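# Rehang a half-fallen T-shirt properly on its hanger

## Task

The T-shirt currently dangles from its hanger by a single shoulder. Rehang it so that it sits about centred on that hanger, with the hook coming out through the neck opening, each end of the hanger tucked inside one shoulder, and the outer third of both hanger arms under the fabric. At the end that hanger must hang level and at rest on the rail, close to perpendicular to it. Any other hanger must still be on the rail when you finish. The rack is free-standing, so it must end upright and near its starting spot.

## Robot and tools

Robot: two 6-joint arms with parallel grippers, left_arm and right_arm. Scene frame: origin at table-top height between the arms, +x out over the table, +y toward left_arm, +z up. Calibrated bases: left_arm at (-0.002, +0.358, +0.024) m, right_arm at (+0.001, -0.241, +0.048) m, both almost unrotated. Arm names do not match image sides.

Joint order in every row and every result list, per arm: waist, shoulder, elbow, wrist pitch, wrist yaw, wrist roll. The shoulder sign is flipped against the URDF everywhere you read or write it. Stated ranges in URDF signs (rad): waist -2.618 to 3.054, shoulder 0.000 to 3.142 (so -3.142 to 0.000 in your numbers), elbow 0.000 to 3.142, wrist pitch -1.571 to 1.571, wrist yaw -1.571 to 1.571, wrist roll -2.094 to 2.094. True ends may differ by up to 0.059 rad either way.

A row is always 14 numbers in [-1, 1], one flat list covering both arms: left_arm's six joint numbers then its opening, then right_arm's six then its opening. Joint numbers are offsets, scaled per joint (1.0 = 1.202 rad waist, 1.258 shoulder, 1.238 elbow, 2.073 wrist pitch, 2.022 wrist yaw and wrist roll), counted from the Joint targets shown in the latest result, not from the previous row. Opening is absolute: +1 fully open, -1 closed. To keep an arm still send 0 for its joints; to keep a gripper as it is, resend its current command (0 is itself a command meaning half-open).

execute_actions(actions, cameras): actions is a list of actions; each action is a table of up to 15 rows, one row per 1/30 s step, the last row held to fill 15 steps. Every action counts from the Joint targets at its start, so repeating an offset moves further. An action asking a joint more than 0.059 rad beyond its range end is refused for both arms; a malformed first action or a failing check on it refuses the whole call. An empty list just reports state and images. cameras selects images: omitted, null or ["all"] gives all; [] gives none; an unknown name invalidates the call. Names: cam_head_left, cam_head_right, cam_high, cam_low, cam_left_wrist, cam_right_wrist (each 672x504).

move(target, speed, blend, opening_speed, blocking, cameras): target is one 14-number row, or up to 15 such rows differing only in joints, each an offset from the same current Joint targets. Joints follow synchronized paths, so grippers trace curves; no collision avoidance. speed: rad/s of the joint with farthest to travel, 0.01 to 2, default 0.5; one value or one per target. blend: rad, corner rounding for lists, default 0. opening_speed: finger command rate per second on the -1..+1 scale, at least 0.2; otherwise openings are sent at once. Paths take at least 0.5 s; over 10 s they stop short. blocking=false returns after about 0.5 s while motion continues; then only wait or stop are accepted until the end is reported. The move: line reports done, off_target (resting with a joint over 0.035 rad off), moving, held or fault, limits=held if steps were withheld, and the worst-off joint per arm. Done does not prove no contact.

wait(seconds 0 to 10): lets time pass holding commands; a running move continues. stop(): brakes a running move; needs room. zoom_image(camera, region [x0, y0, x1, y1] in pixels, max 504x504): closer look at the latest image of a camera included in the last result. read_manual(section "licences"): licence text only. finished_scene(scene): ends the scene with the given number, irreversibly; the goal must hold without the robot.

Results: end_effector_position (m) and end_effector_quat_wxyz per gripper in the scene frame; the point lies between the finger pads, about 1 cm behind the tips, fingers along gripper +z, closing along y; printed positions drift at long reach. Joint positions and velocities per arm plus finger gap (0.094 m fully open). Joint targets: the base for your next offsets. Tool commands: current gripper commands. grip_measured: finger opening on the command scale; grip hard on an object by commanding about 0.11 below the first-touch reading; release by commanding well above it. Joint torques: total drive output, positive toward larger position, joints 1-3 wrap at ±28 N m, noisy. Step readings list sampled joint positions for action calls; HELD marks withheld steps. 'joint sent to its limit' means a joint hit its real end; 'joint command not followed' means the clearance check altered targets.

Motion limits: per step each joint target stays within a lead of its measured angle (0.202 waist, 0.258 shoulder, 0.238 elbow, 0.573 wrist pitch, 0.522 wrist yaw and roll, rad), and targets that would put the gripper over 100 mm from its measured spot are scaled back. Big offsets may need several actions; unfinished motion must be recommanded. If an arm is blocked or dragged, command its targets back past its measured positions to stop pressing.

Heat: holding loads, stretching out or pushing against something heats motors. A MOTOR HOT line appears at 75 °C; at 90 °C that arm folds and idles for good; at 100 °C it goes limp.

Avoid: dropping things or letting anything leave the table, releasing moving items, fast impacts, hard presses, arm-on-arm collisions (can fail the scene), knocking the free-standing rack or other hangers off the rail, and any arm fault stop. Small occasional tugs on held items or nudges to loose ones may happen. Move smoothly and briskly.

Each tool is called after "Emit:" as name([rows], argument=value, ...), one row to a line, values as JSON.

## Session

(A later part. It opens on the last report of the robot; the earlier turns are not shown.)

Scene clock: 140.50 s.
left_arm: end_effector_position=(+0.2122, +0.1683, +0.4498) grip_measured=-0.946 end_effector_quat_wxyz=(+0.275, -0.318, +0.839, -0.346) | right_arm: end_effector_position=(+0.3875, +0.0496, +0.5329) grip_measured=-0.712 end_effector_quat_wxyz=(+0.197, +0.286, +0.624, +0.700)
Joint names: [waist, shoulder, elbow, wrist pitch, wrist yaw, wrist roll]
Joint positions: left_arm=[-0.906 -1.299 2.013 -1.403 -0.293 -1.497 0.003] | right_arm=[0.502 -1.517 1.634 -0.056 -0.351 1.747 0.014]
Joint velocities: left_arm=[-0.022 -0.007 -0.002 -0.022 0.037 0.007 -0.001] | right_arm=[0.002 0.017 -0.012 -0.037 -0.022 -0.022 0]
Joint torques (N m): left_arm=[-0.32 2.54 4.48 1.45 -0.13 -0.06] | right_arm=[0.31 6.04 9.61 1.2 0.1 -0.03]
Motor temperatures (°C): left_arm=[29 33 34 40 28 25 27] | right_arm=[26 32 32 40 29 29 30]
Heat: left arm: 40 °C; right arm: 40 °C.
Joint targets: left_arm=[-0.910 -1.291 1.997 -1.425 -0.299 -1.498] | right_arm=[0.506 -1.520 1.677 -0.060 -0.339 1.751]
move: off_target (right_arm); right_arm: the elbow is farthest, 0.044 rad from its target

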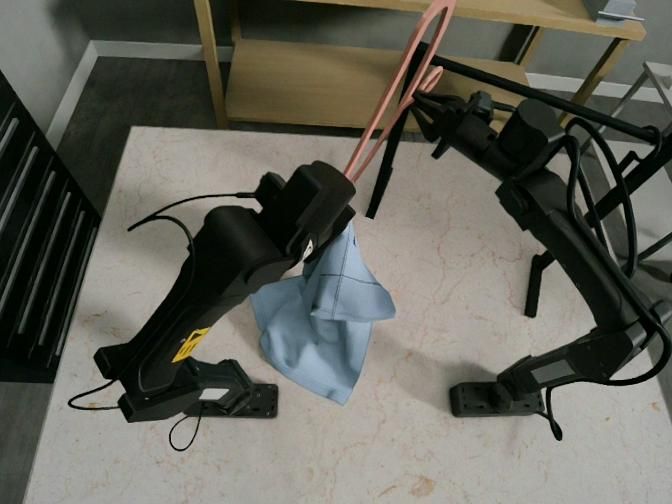

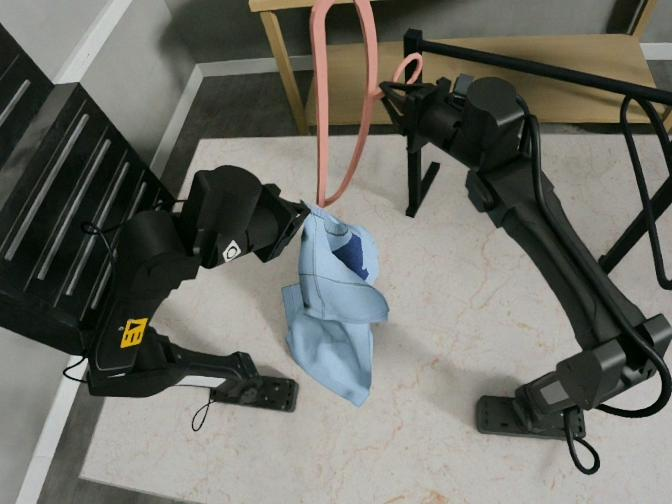

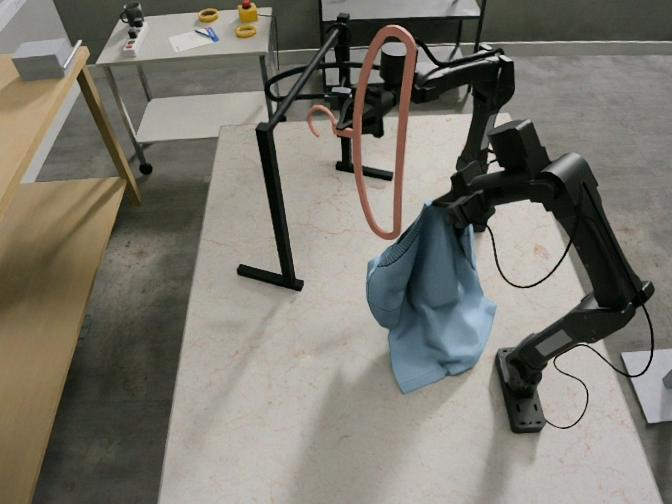

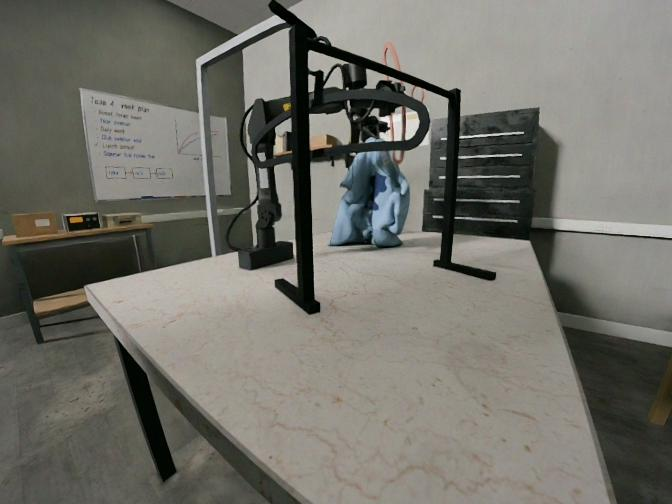

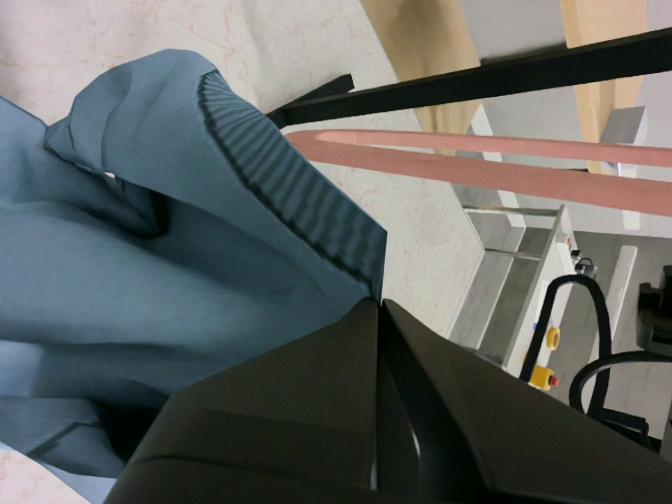

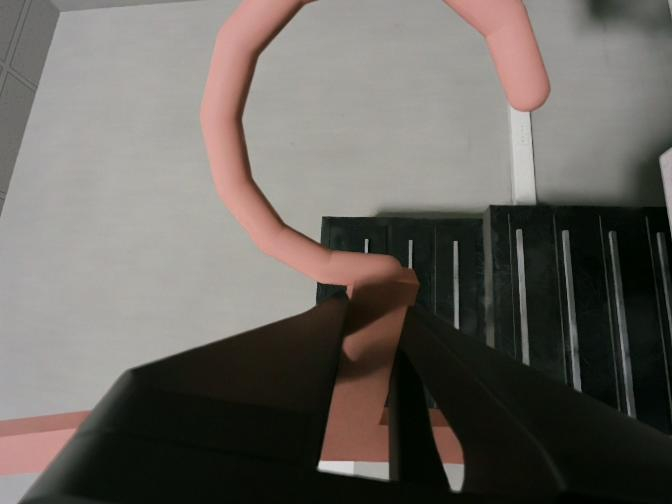

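Emit:
move([
  [0,0,0,0,0,0,-0.95,-0.04,0.0155,-0.0145,0,-0.024,0,-1],
  [0,0,0,0,0,0,-0.95,-0.04,0.053,-0.208,0.092,-0.024,0,-1],
])

Emit:
zoom_image(camera="cam_low", region=[360, 130, 420, 190])

Emit:
zoom_image(camera="cam_head_right", region=[300, 190, 370, 260])

Emit:
zoom_image(camera="cam_high", region=[360, 190, 450, 280])

Scene clock: 143.47 s.
left_arm: end_effector_position=(+0.2122, +0.1683, +0.4498) grip_measured=-0.946 end_effector_quat_wxyz=(+0.275, -0.318, +0.839, -0.346) | right_arm: end_effector_position=(+0.4024, +0.0381, +0.4709) grip_measured=-0.712 end_effector_quat_wxyz=(+0.190, +0.310, +0.638, +0.679)
Joint names: [waist, shoulder, elbow, wrist pitch, wrist yaw, wrist roll]
Joint positions: left_arm=[-0.906 -1.299 2.013 -1.403 -0.293 -1.497 0.003] | right_arm=[0.457 -1.493 1.424 0.062 -0.377 1.747 0.014]
Joint velocities: left_arm=[0.017 -0.012 0.002 0.066 0.037 0.022 0] | right_arm=[-0.007 0.017 -0.017 0.007 -0.022 -0.066 -0.001]
Joint torques (N m): left_arm=[-0.34 2.41 4.62 1.45 -0.12 -0.07] | right_arm=[0.02 10.09 6.43 1.89 -0.05 -0.03]
Motor temperatures (°C): left_arm=[29 33 34 39 28 25 27] | right_arm=[26 32 32 40 29 29 30]
Heat: left arm: 39 °C; right arm: 40 °C.
Joint targets: left_arm=[-0.910 -1.291 1.997 -1.425 -0.299 -1.498] | right_arm=[0.458 -1.454 1.420 0.131 -0.387 1.751]
move: off_target (right_arm); right_arm: the wrist pitch is farthest, 0.069 rad from its target

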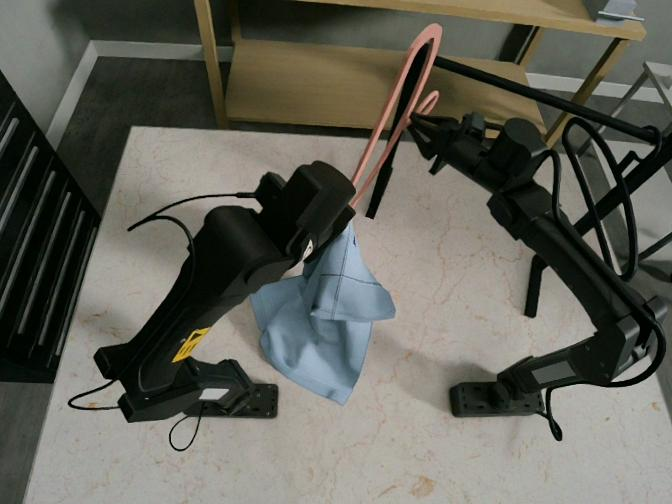

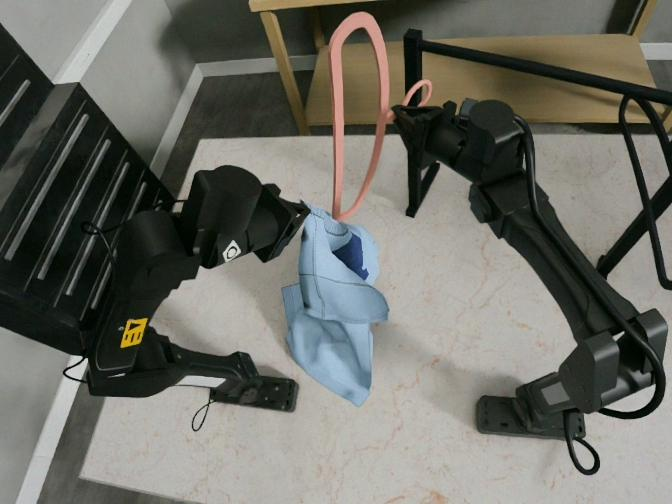

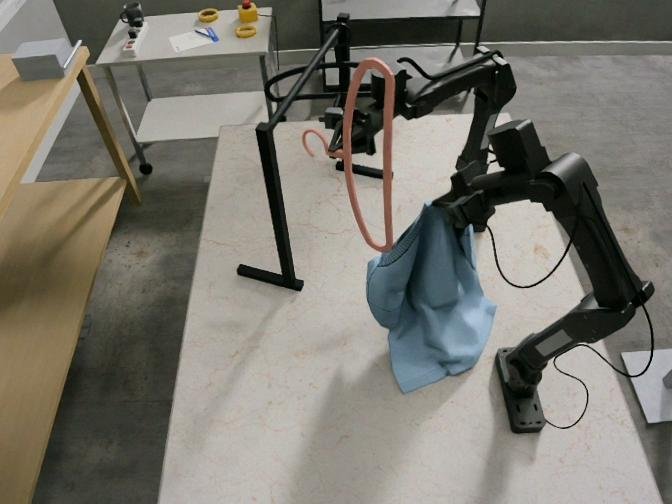

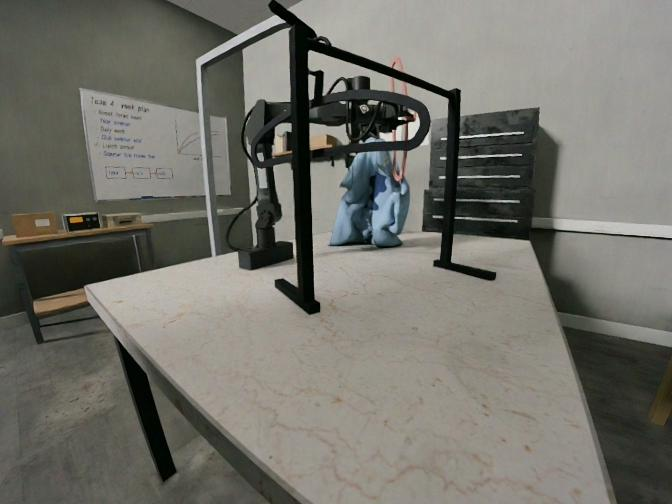

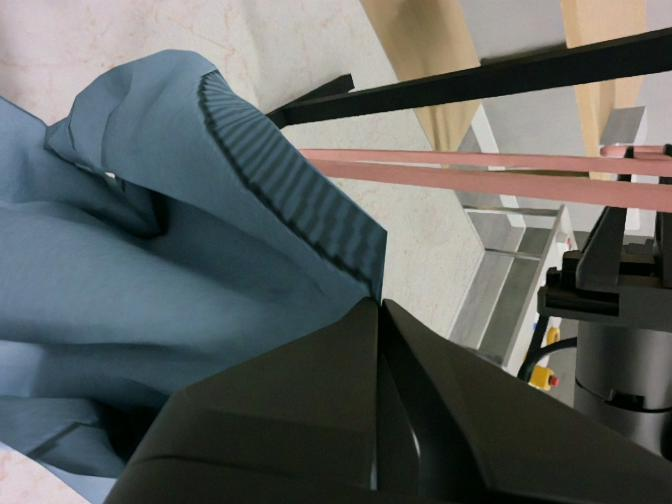

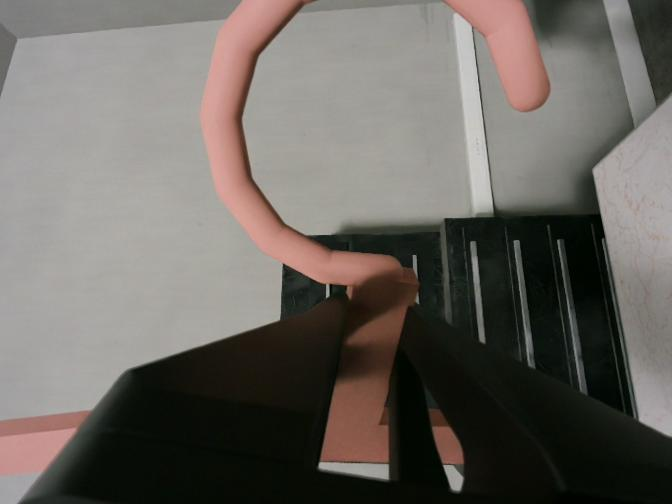

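Scaled by 8.400 from the camera's 672x504 image, which has a finer 960x720 frame.

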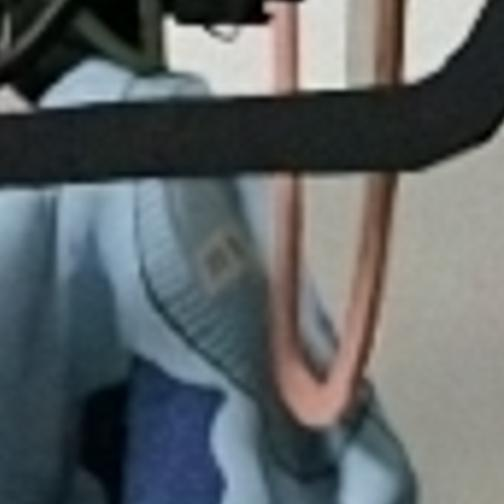

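Scaled by 7.200 from the camera's 672x504 image, which has a finer 960x720 frame.

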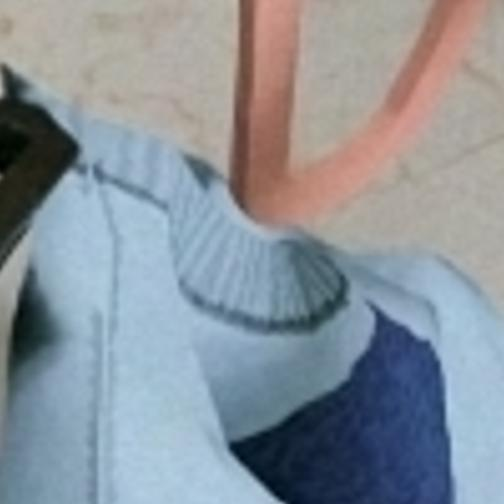

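Scaled by 5.600 from the camera's 672x504 image, which has a finer 960x720 frame.

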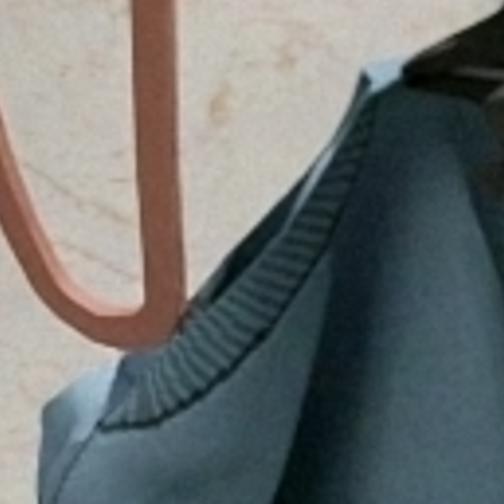

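Emit:
move([
  [0,0,0,0,0,0,-0.95,0.046,0.023,-0.029,-0.002,0.027,0,-1],
  [0,0,0,0,0,0,-0.95,0.046,0.023,-0.15,0.08,0.027,0,-1],
], speed=0.3)

Emit:
zoom_image(camera="cam_low", region=[360, 130, 420, 190])

Emit:
zoom_image(camera="cam_head_right", region=[300, 190, 370, 260])

Emit:
zoom_image(camera="cam_high", region=[360, 190, 450, 280])

Scene clock: 145.50 s.
left_arm: end_effector_position=(+0.2122, +0.1683, +0.4498) grip_measured=-0.946 end_effector_quat_wxyz=(+0.275, -0.318, +0.839, -0.346) | right_arm: end_effector_position=(+0.3872, +0.0535, +0.4357) grip_measured=-0.712 end_effector_quat_wxyz=(+0.187, +0.301, +0.638, +0.684)
Joint names: [waist, shoulder, elbow, wrist pitch, wrist yaw, wrist roll]
Joint positions: left_arm=[-0.906 -1.299 2.013 -1.403 -0.293 -1.497 0.003] | right_arm=[0.515 -1.46 1.241 0.225 -0.334 1.747 0.014]
Joint velocities: left_arm=[-0.007 -0.007 0.007 -0.081 0.037 0.051 0.001] | right_arm=[0.012 0.002 -0.007 -0.022 -0.007 -0.095 0]
Joint torques (N m): left_arm=[-0.31 2.48 4.6 1.46 -0.16 -0.05] | right_arm=[-0.16 9.54 6.3 1.91 0.08 -0.04]
Motor temperatures (°C): left_arm=[29 33 34 39 28 25 27] | right_arm=[26 32 32 41 29 29 30]
Heat: left arm: 39 °C; right arm: 41 °C.
Joint targets: left_arm=[-0.910 -1.291 1.997 -1.425 -0.299 -1.498] | right_arm=[0.513 -1.425 1.234 0.296 -0.333 1.751]
move: off_target (right_arm); right_arm: the wrist pitch is farthest, 0.072 rad from its target

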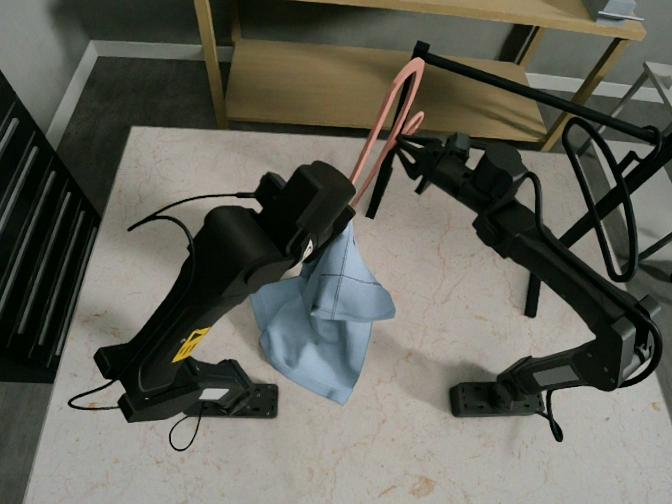

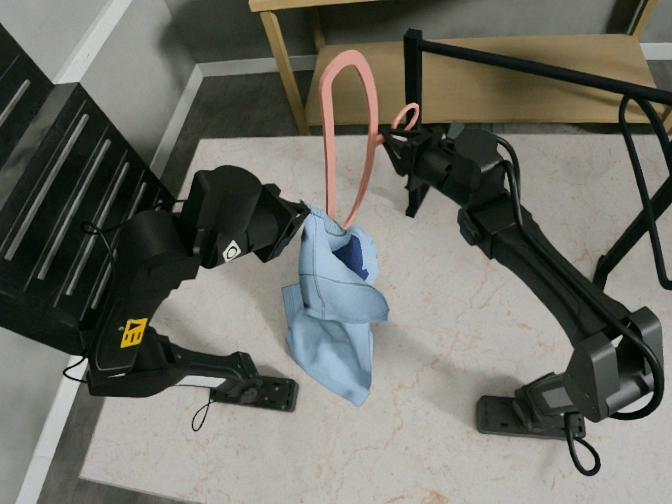

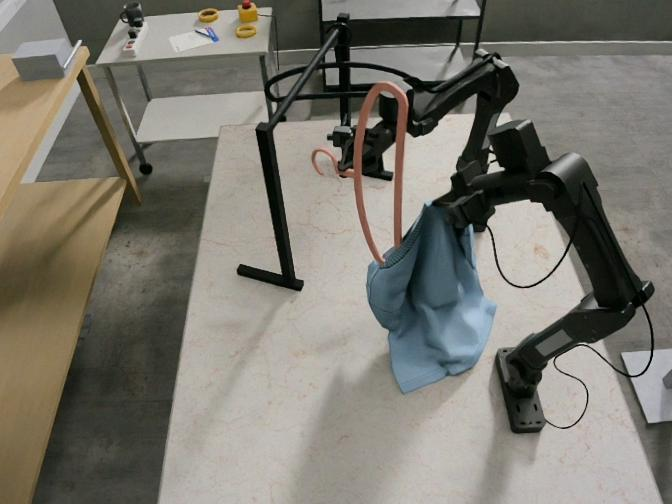

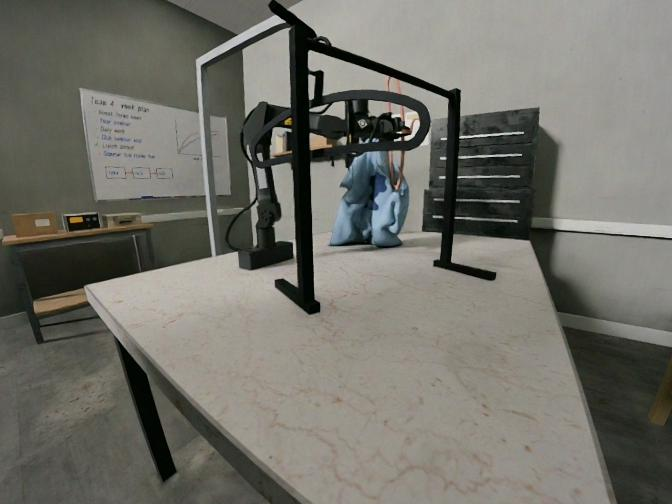

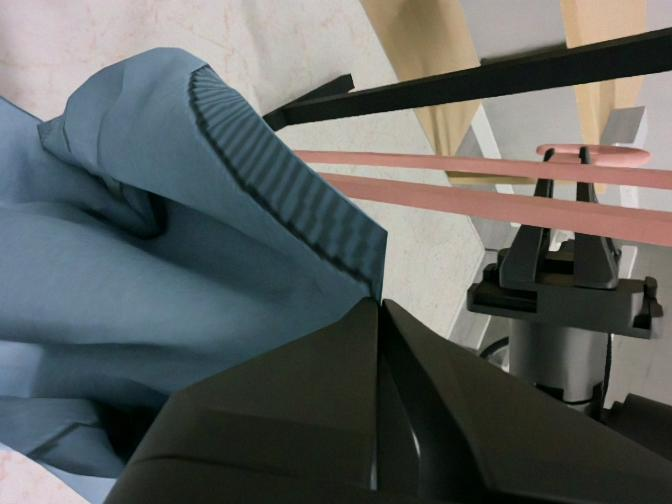

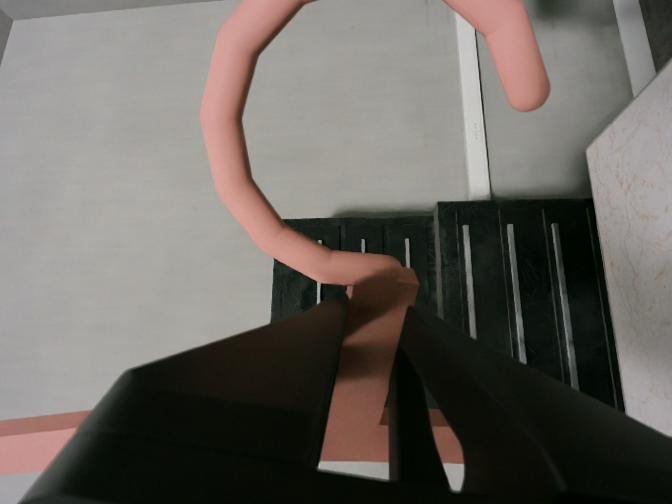

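Scaled by 8.400 from the camera's 672x504 image, which has a finer 960x720 frame.

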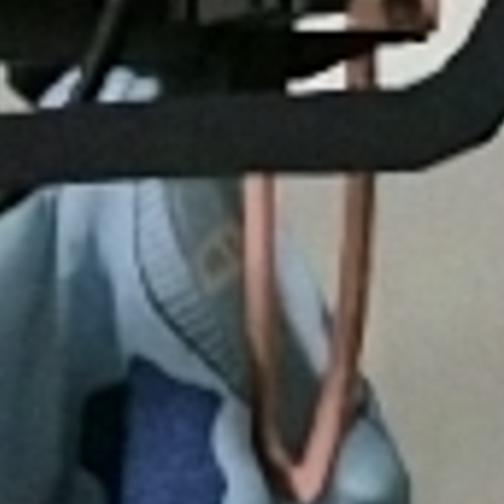

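Scaled by 7.200 from the camera's 672x504 image, which has a finer 960x720 frame.

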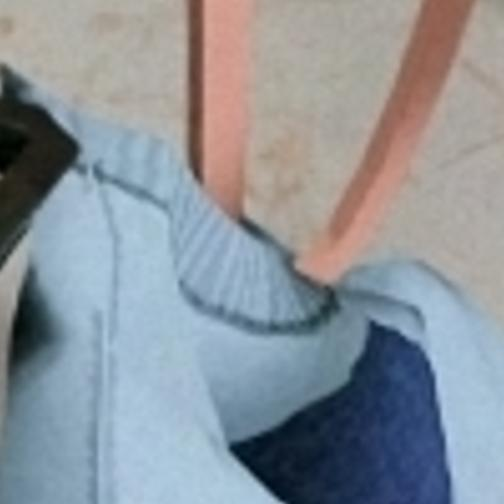

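Scaled by 5.600 from the camera's 672x504 image, which has a finer 960x720 frame.

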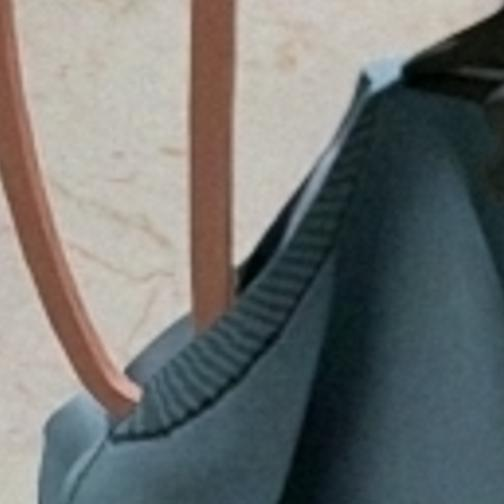

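Emit:
move([
  [0,0,0,0,0,0,-0.95,0,0,0.12,-0.08,0,0,-1],
  [0,0,0,0,0,0,-0.95,0,0,0.12,-0.08,0,0.124,-1],
  [0,0,0,0,0,0,-0.95,0,0,-0.06,0.03,0,0.124,-1],
], speed=0.4)

Emit:
zoom_image(camera="cam_low", region=[360, 130, 420, 190])

Emit:
zoom_image(camera="cam_head_right", region=[300, 190, 370, 260])

Emit:
zoom_image(camera="cam_high", region=[360, 190, 450, 280])

Scene clock: 148.40 s.
left_arm: end_effector_position=(+0.2122, +0.1683, +0.4498) grip_measured=-0.946 end_effector_quat_wxyz=(+0.275, -0.318, +0.839, -0.346) | right_arm: end_effector_position=(+0.3861, +0.0526, +0.4156) grip_measured=-0.713 end_effector_quat_wxyz=(+0.102, +0.379, +0.598, +0.699)
Joint names: [waist, shoulder, elbow, wrist pitch, wrist yaw, wrist roll]
Joint positions: left_arm=[-0.906 -1.299 2.013 -1.403 -0.293 -1.497 0.003] | right_arm=[0.515 -1.456 1.165 0.288 -0.332 1.99 0.014]
Joint velocities: left_arm=[0.007 0.002 -0.007 -0.081 -0.007 0.037 0.001] | right_arm=[-0.002 -0.022 0.007 0.022 0.007 -0.007 -0.001]
Joint torques (N m): left_arm=[-0.39 2.41 4.59 1.47 -0.16 -0.04] | right_arm=[-0.17 9.07 6.41 1.9 0.07 0.06]
Motor temperatures (°C): left_arm=[29 33 34 39 28 25 27] | right_arm=[26 32 32 41 29 29 30]
Heat: left arm: 39 °C; right arm: 41 °C.
Joint targets: left_arm=[-0.910 -1.291 1.997 -1.425 -0.299 -1.498] | right_arm=[0.513 -1.425 1.160 0.359 -0.333 2.001]
move: off_target (right_arm); right_arm: the wrist pitch is farthest, 0.071 rad from its target

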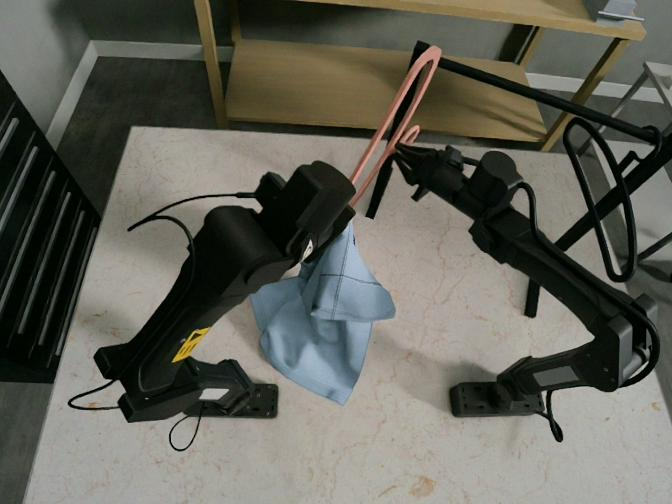

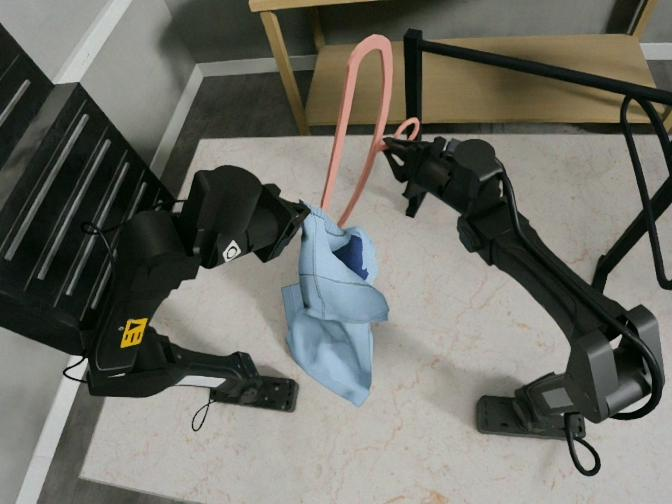

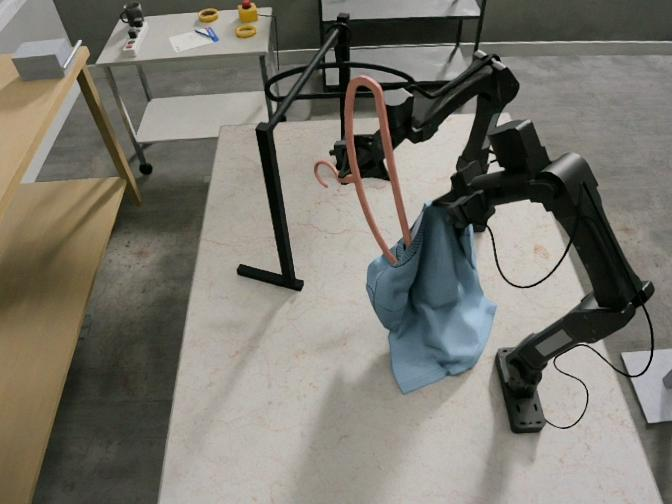

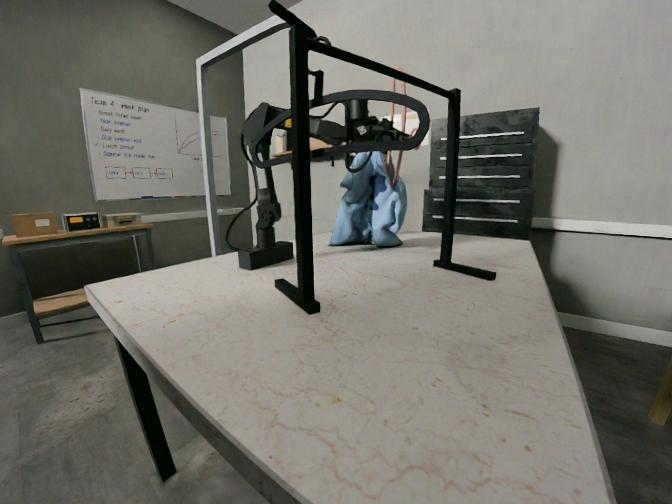

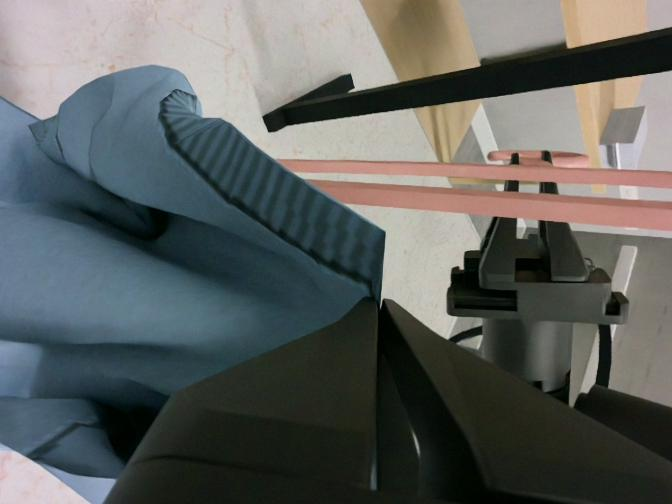

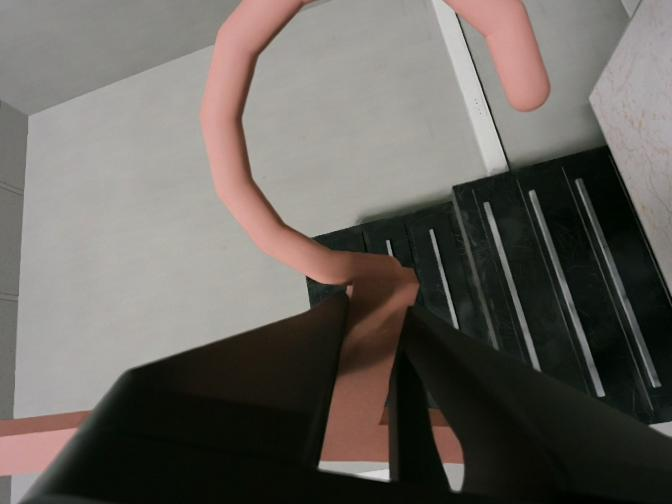

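Scaled by 8.400 from the camera's 672x504 image, which has a finer 960x720 frame.

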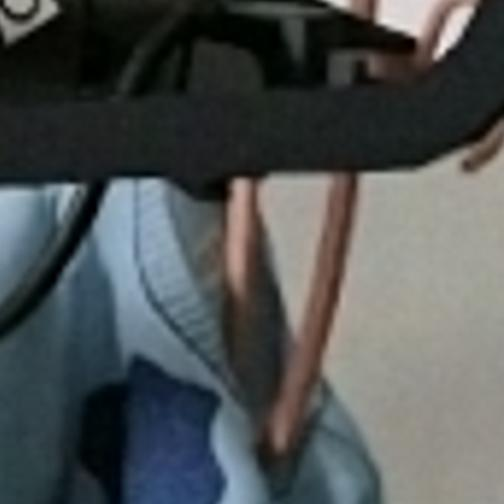

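Scaled by 7.200 from the camera's 672x504 image, which has a finer 960x720 frame.

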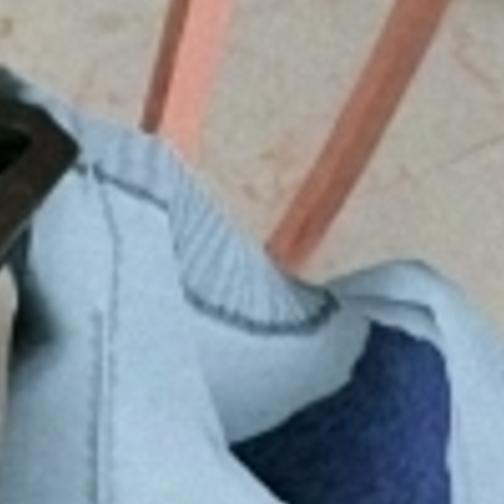

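Scaled by 5.600 from the camera's 672x504 image, which has a finer 960x720 frame.

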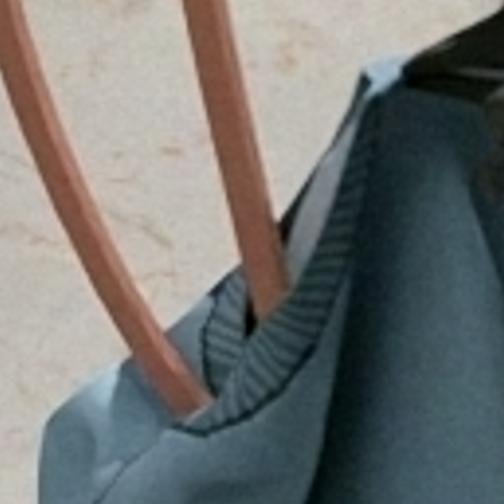

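Emit:
move(target=[0,0,0,0,0,0,-0.95,0.033,0,-0.1,0.058,0.02,0,-1], speed=0.3)

Emit:
zoom_image(camera="cam_low", region=[360, 130, 420, 190])

Emit:
zoom_image(camera="cam_head_right", region=[300, 190, 370, 260])

Emit:
zoom_image(camera="cam_high", region=[360, 190, 450, 280])

Scene clock: 149.87 s.
left_arm: end_effector_position=(+0.2122, +0.1683, +0.4498) grip_measured=-0.946 end_effector_quat_wxyz=(+0.275, -0.318, +0.839, -0.346) | right_arm: end_effector_position=(+0.3780, +0.0596, +0.3861) grip_measured=-0.713 end_effector_quat_wxyz=(+0.100, +0.382, +0.595, +0.700)
Joint names: [waist, shoulder, elbow, wrist pitch, wrist yaw, wrist roll]
Joint positions: left_arm=[-0.906 -1.299 2.013 -1.403 -0.293 -1.497 0.003] | right_arm=[0.549 -1.456 1.045 0.412 -0.297 2 0.014]
Joint velocities: left_arm=[-0.007 0.002 -0.017 -0.007 -0.007 -0.051 -0.001] | right_arm=[-0.017 -0.002 -0.007 -0.022 -0.007 -0.037 -0.001]
Joint torques (N m): left_arm=[-0.29 2.43 4.41 1.45 -0.19 0.02] | right_arm=[0.32 9.05 6.16 1.87 0.07 0.01]
Motor temperatures (°C): left_arm=[29 33 34 39 28 25 27] | right_arm=[26 32 32 41 29 29 30]
Heat: left arm: 39 °C; right arm: 41 °C.
Joint targets: left_arm=[-0.910 -1.291 1.997 -1.425 -0.299 -1.498] | right_arm=[0.553 -1.425 1.036 0.479 -0.292 2.001]
move: off_target (right_arm); right_arm: the wrist pitch is farthest, 0.067 rad from its target

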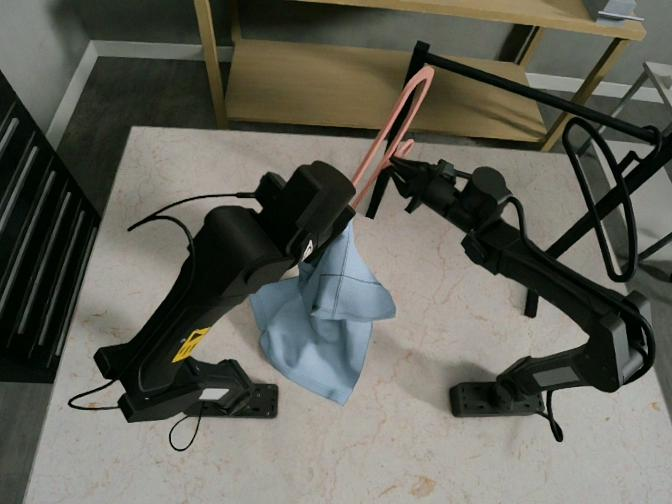

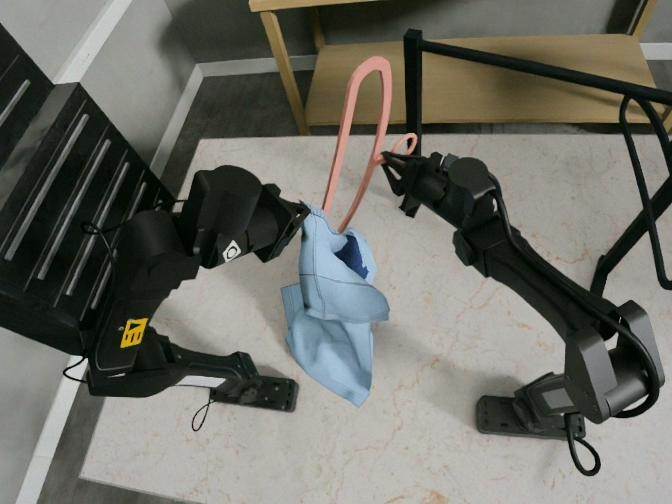

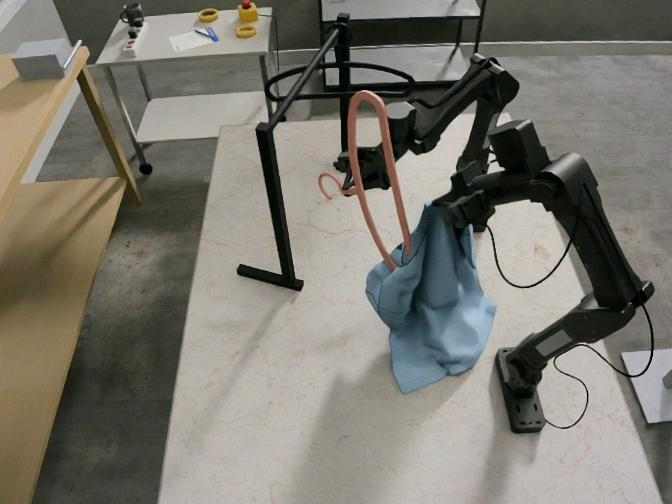

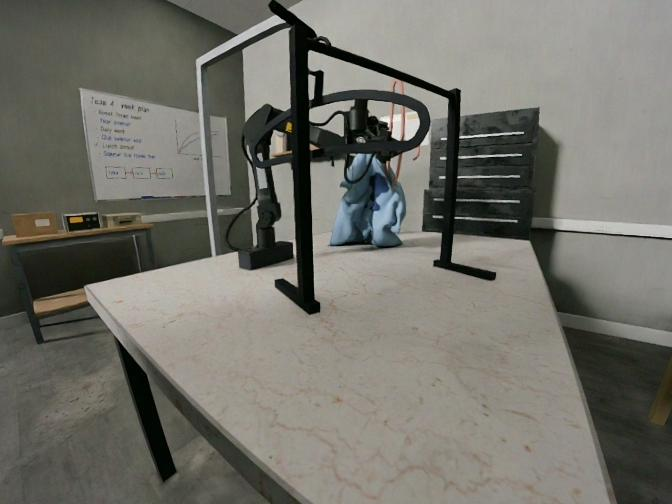

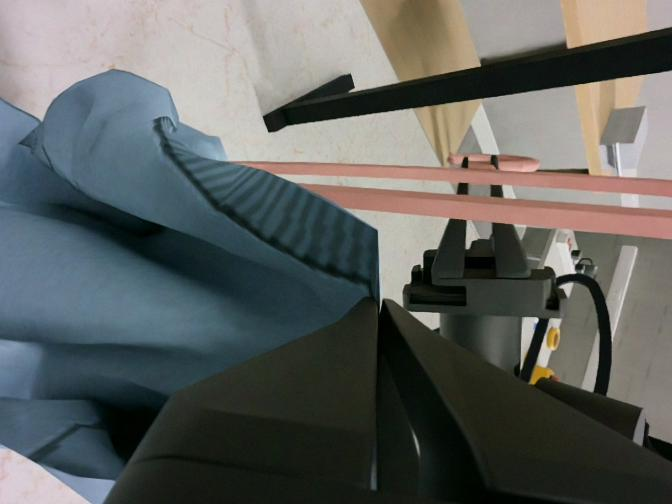

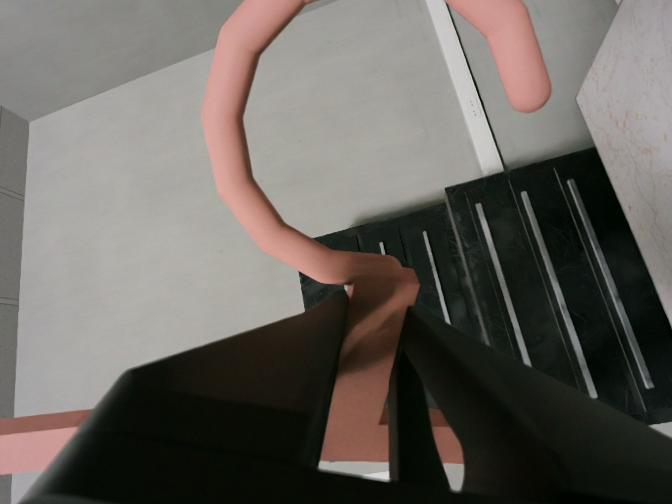

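Scaled by 8.400 from the camera's 672x504 image, which has a finer 960x720 frame.

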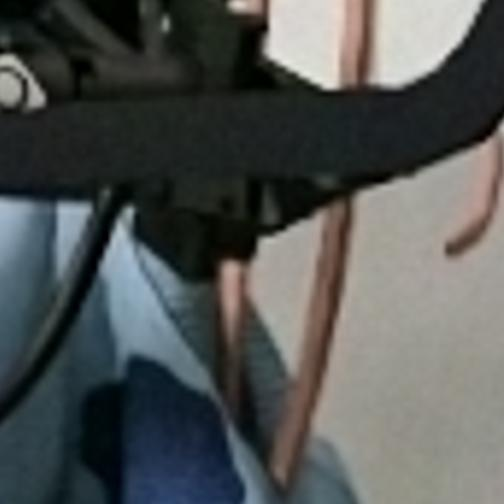

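Scaled by 7.200 from the camera's 672x504 image, which has a finer 960x720 frame.

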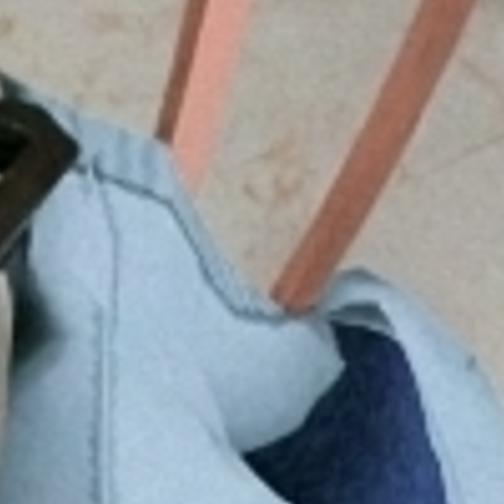

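Scaled by 5.600 from the camera's 672x504 image, which has a finer 960x720 frame.

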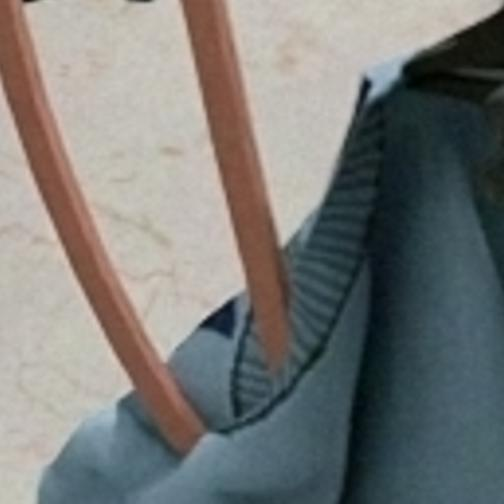

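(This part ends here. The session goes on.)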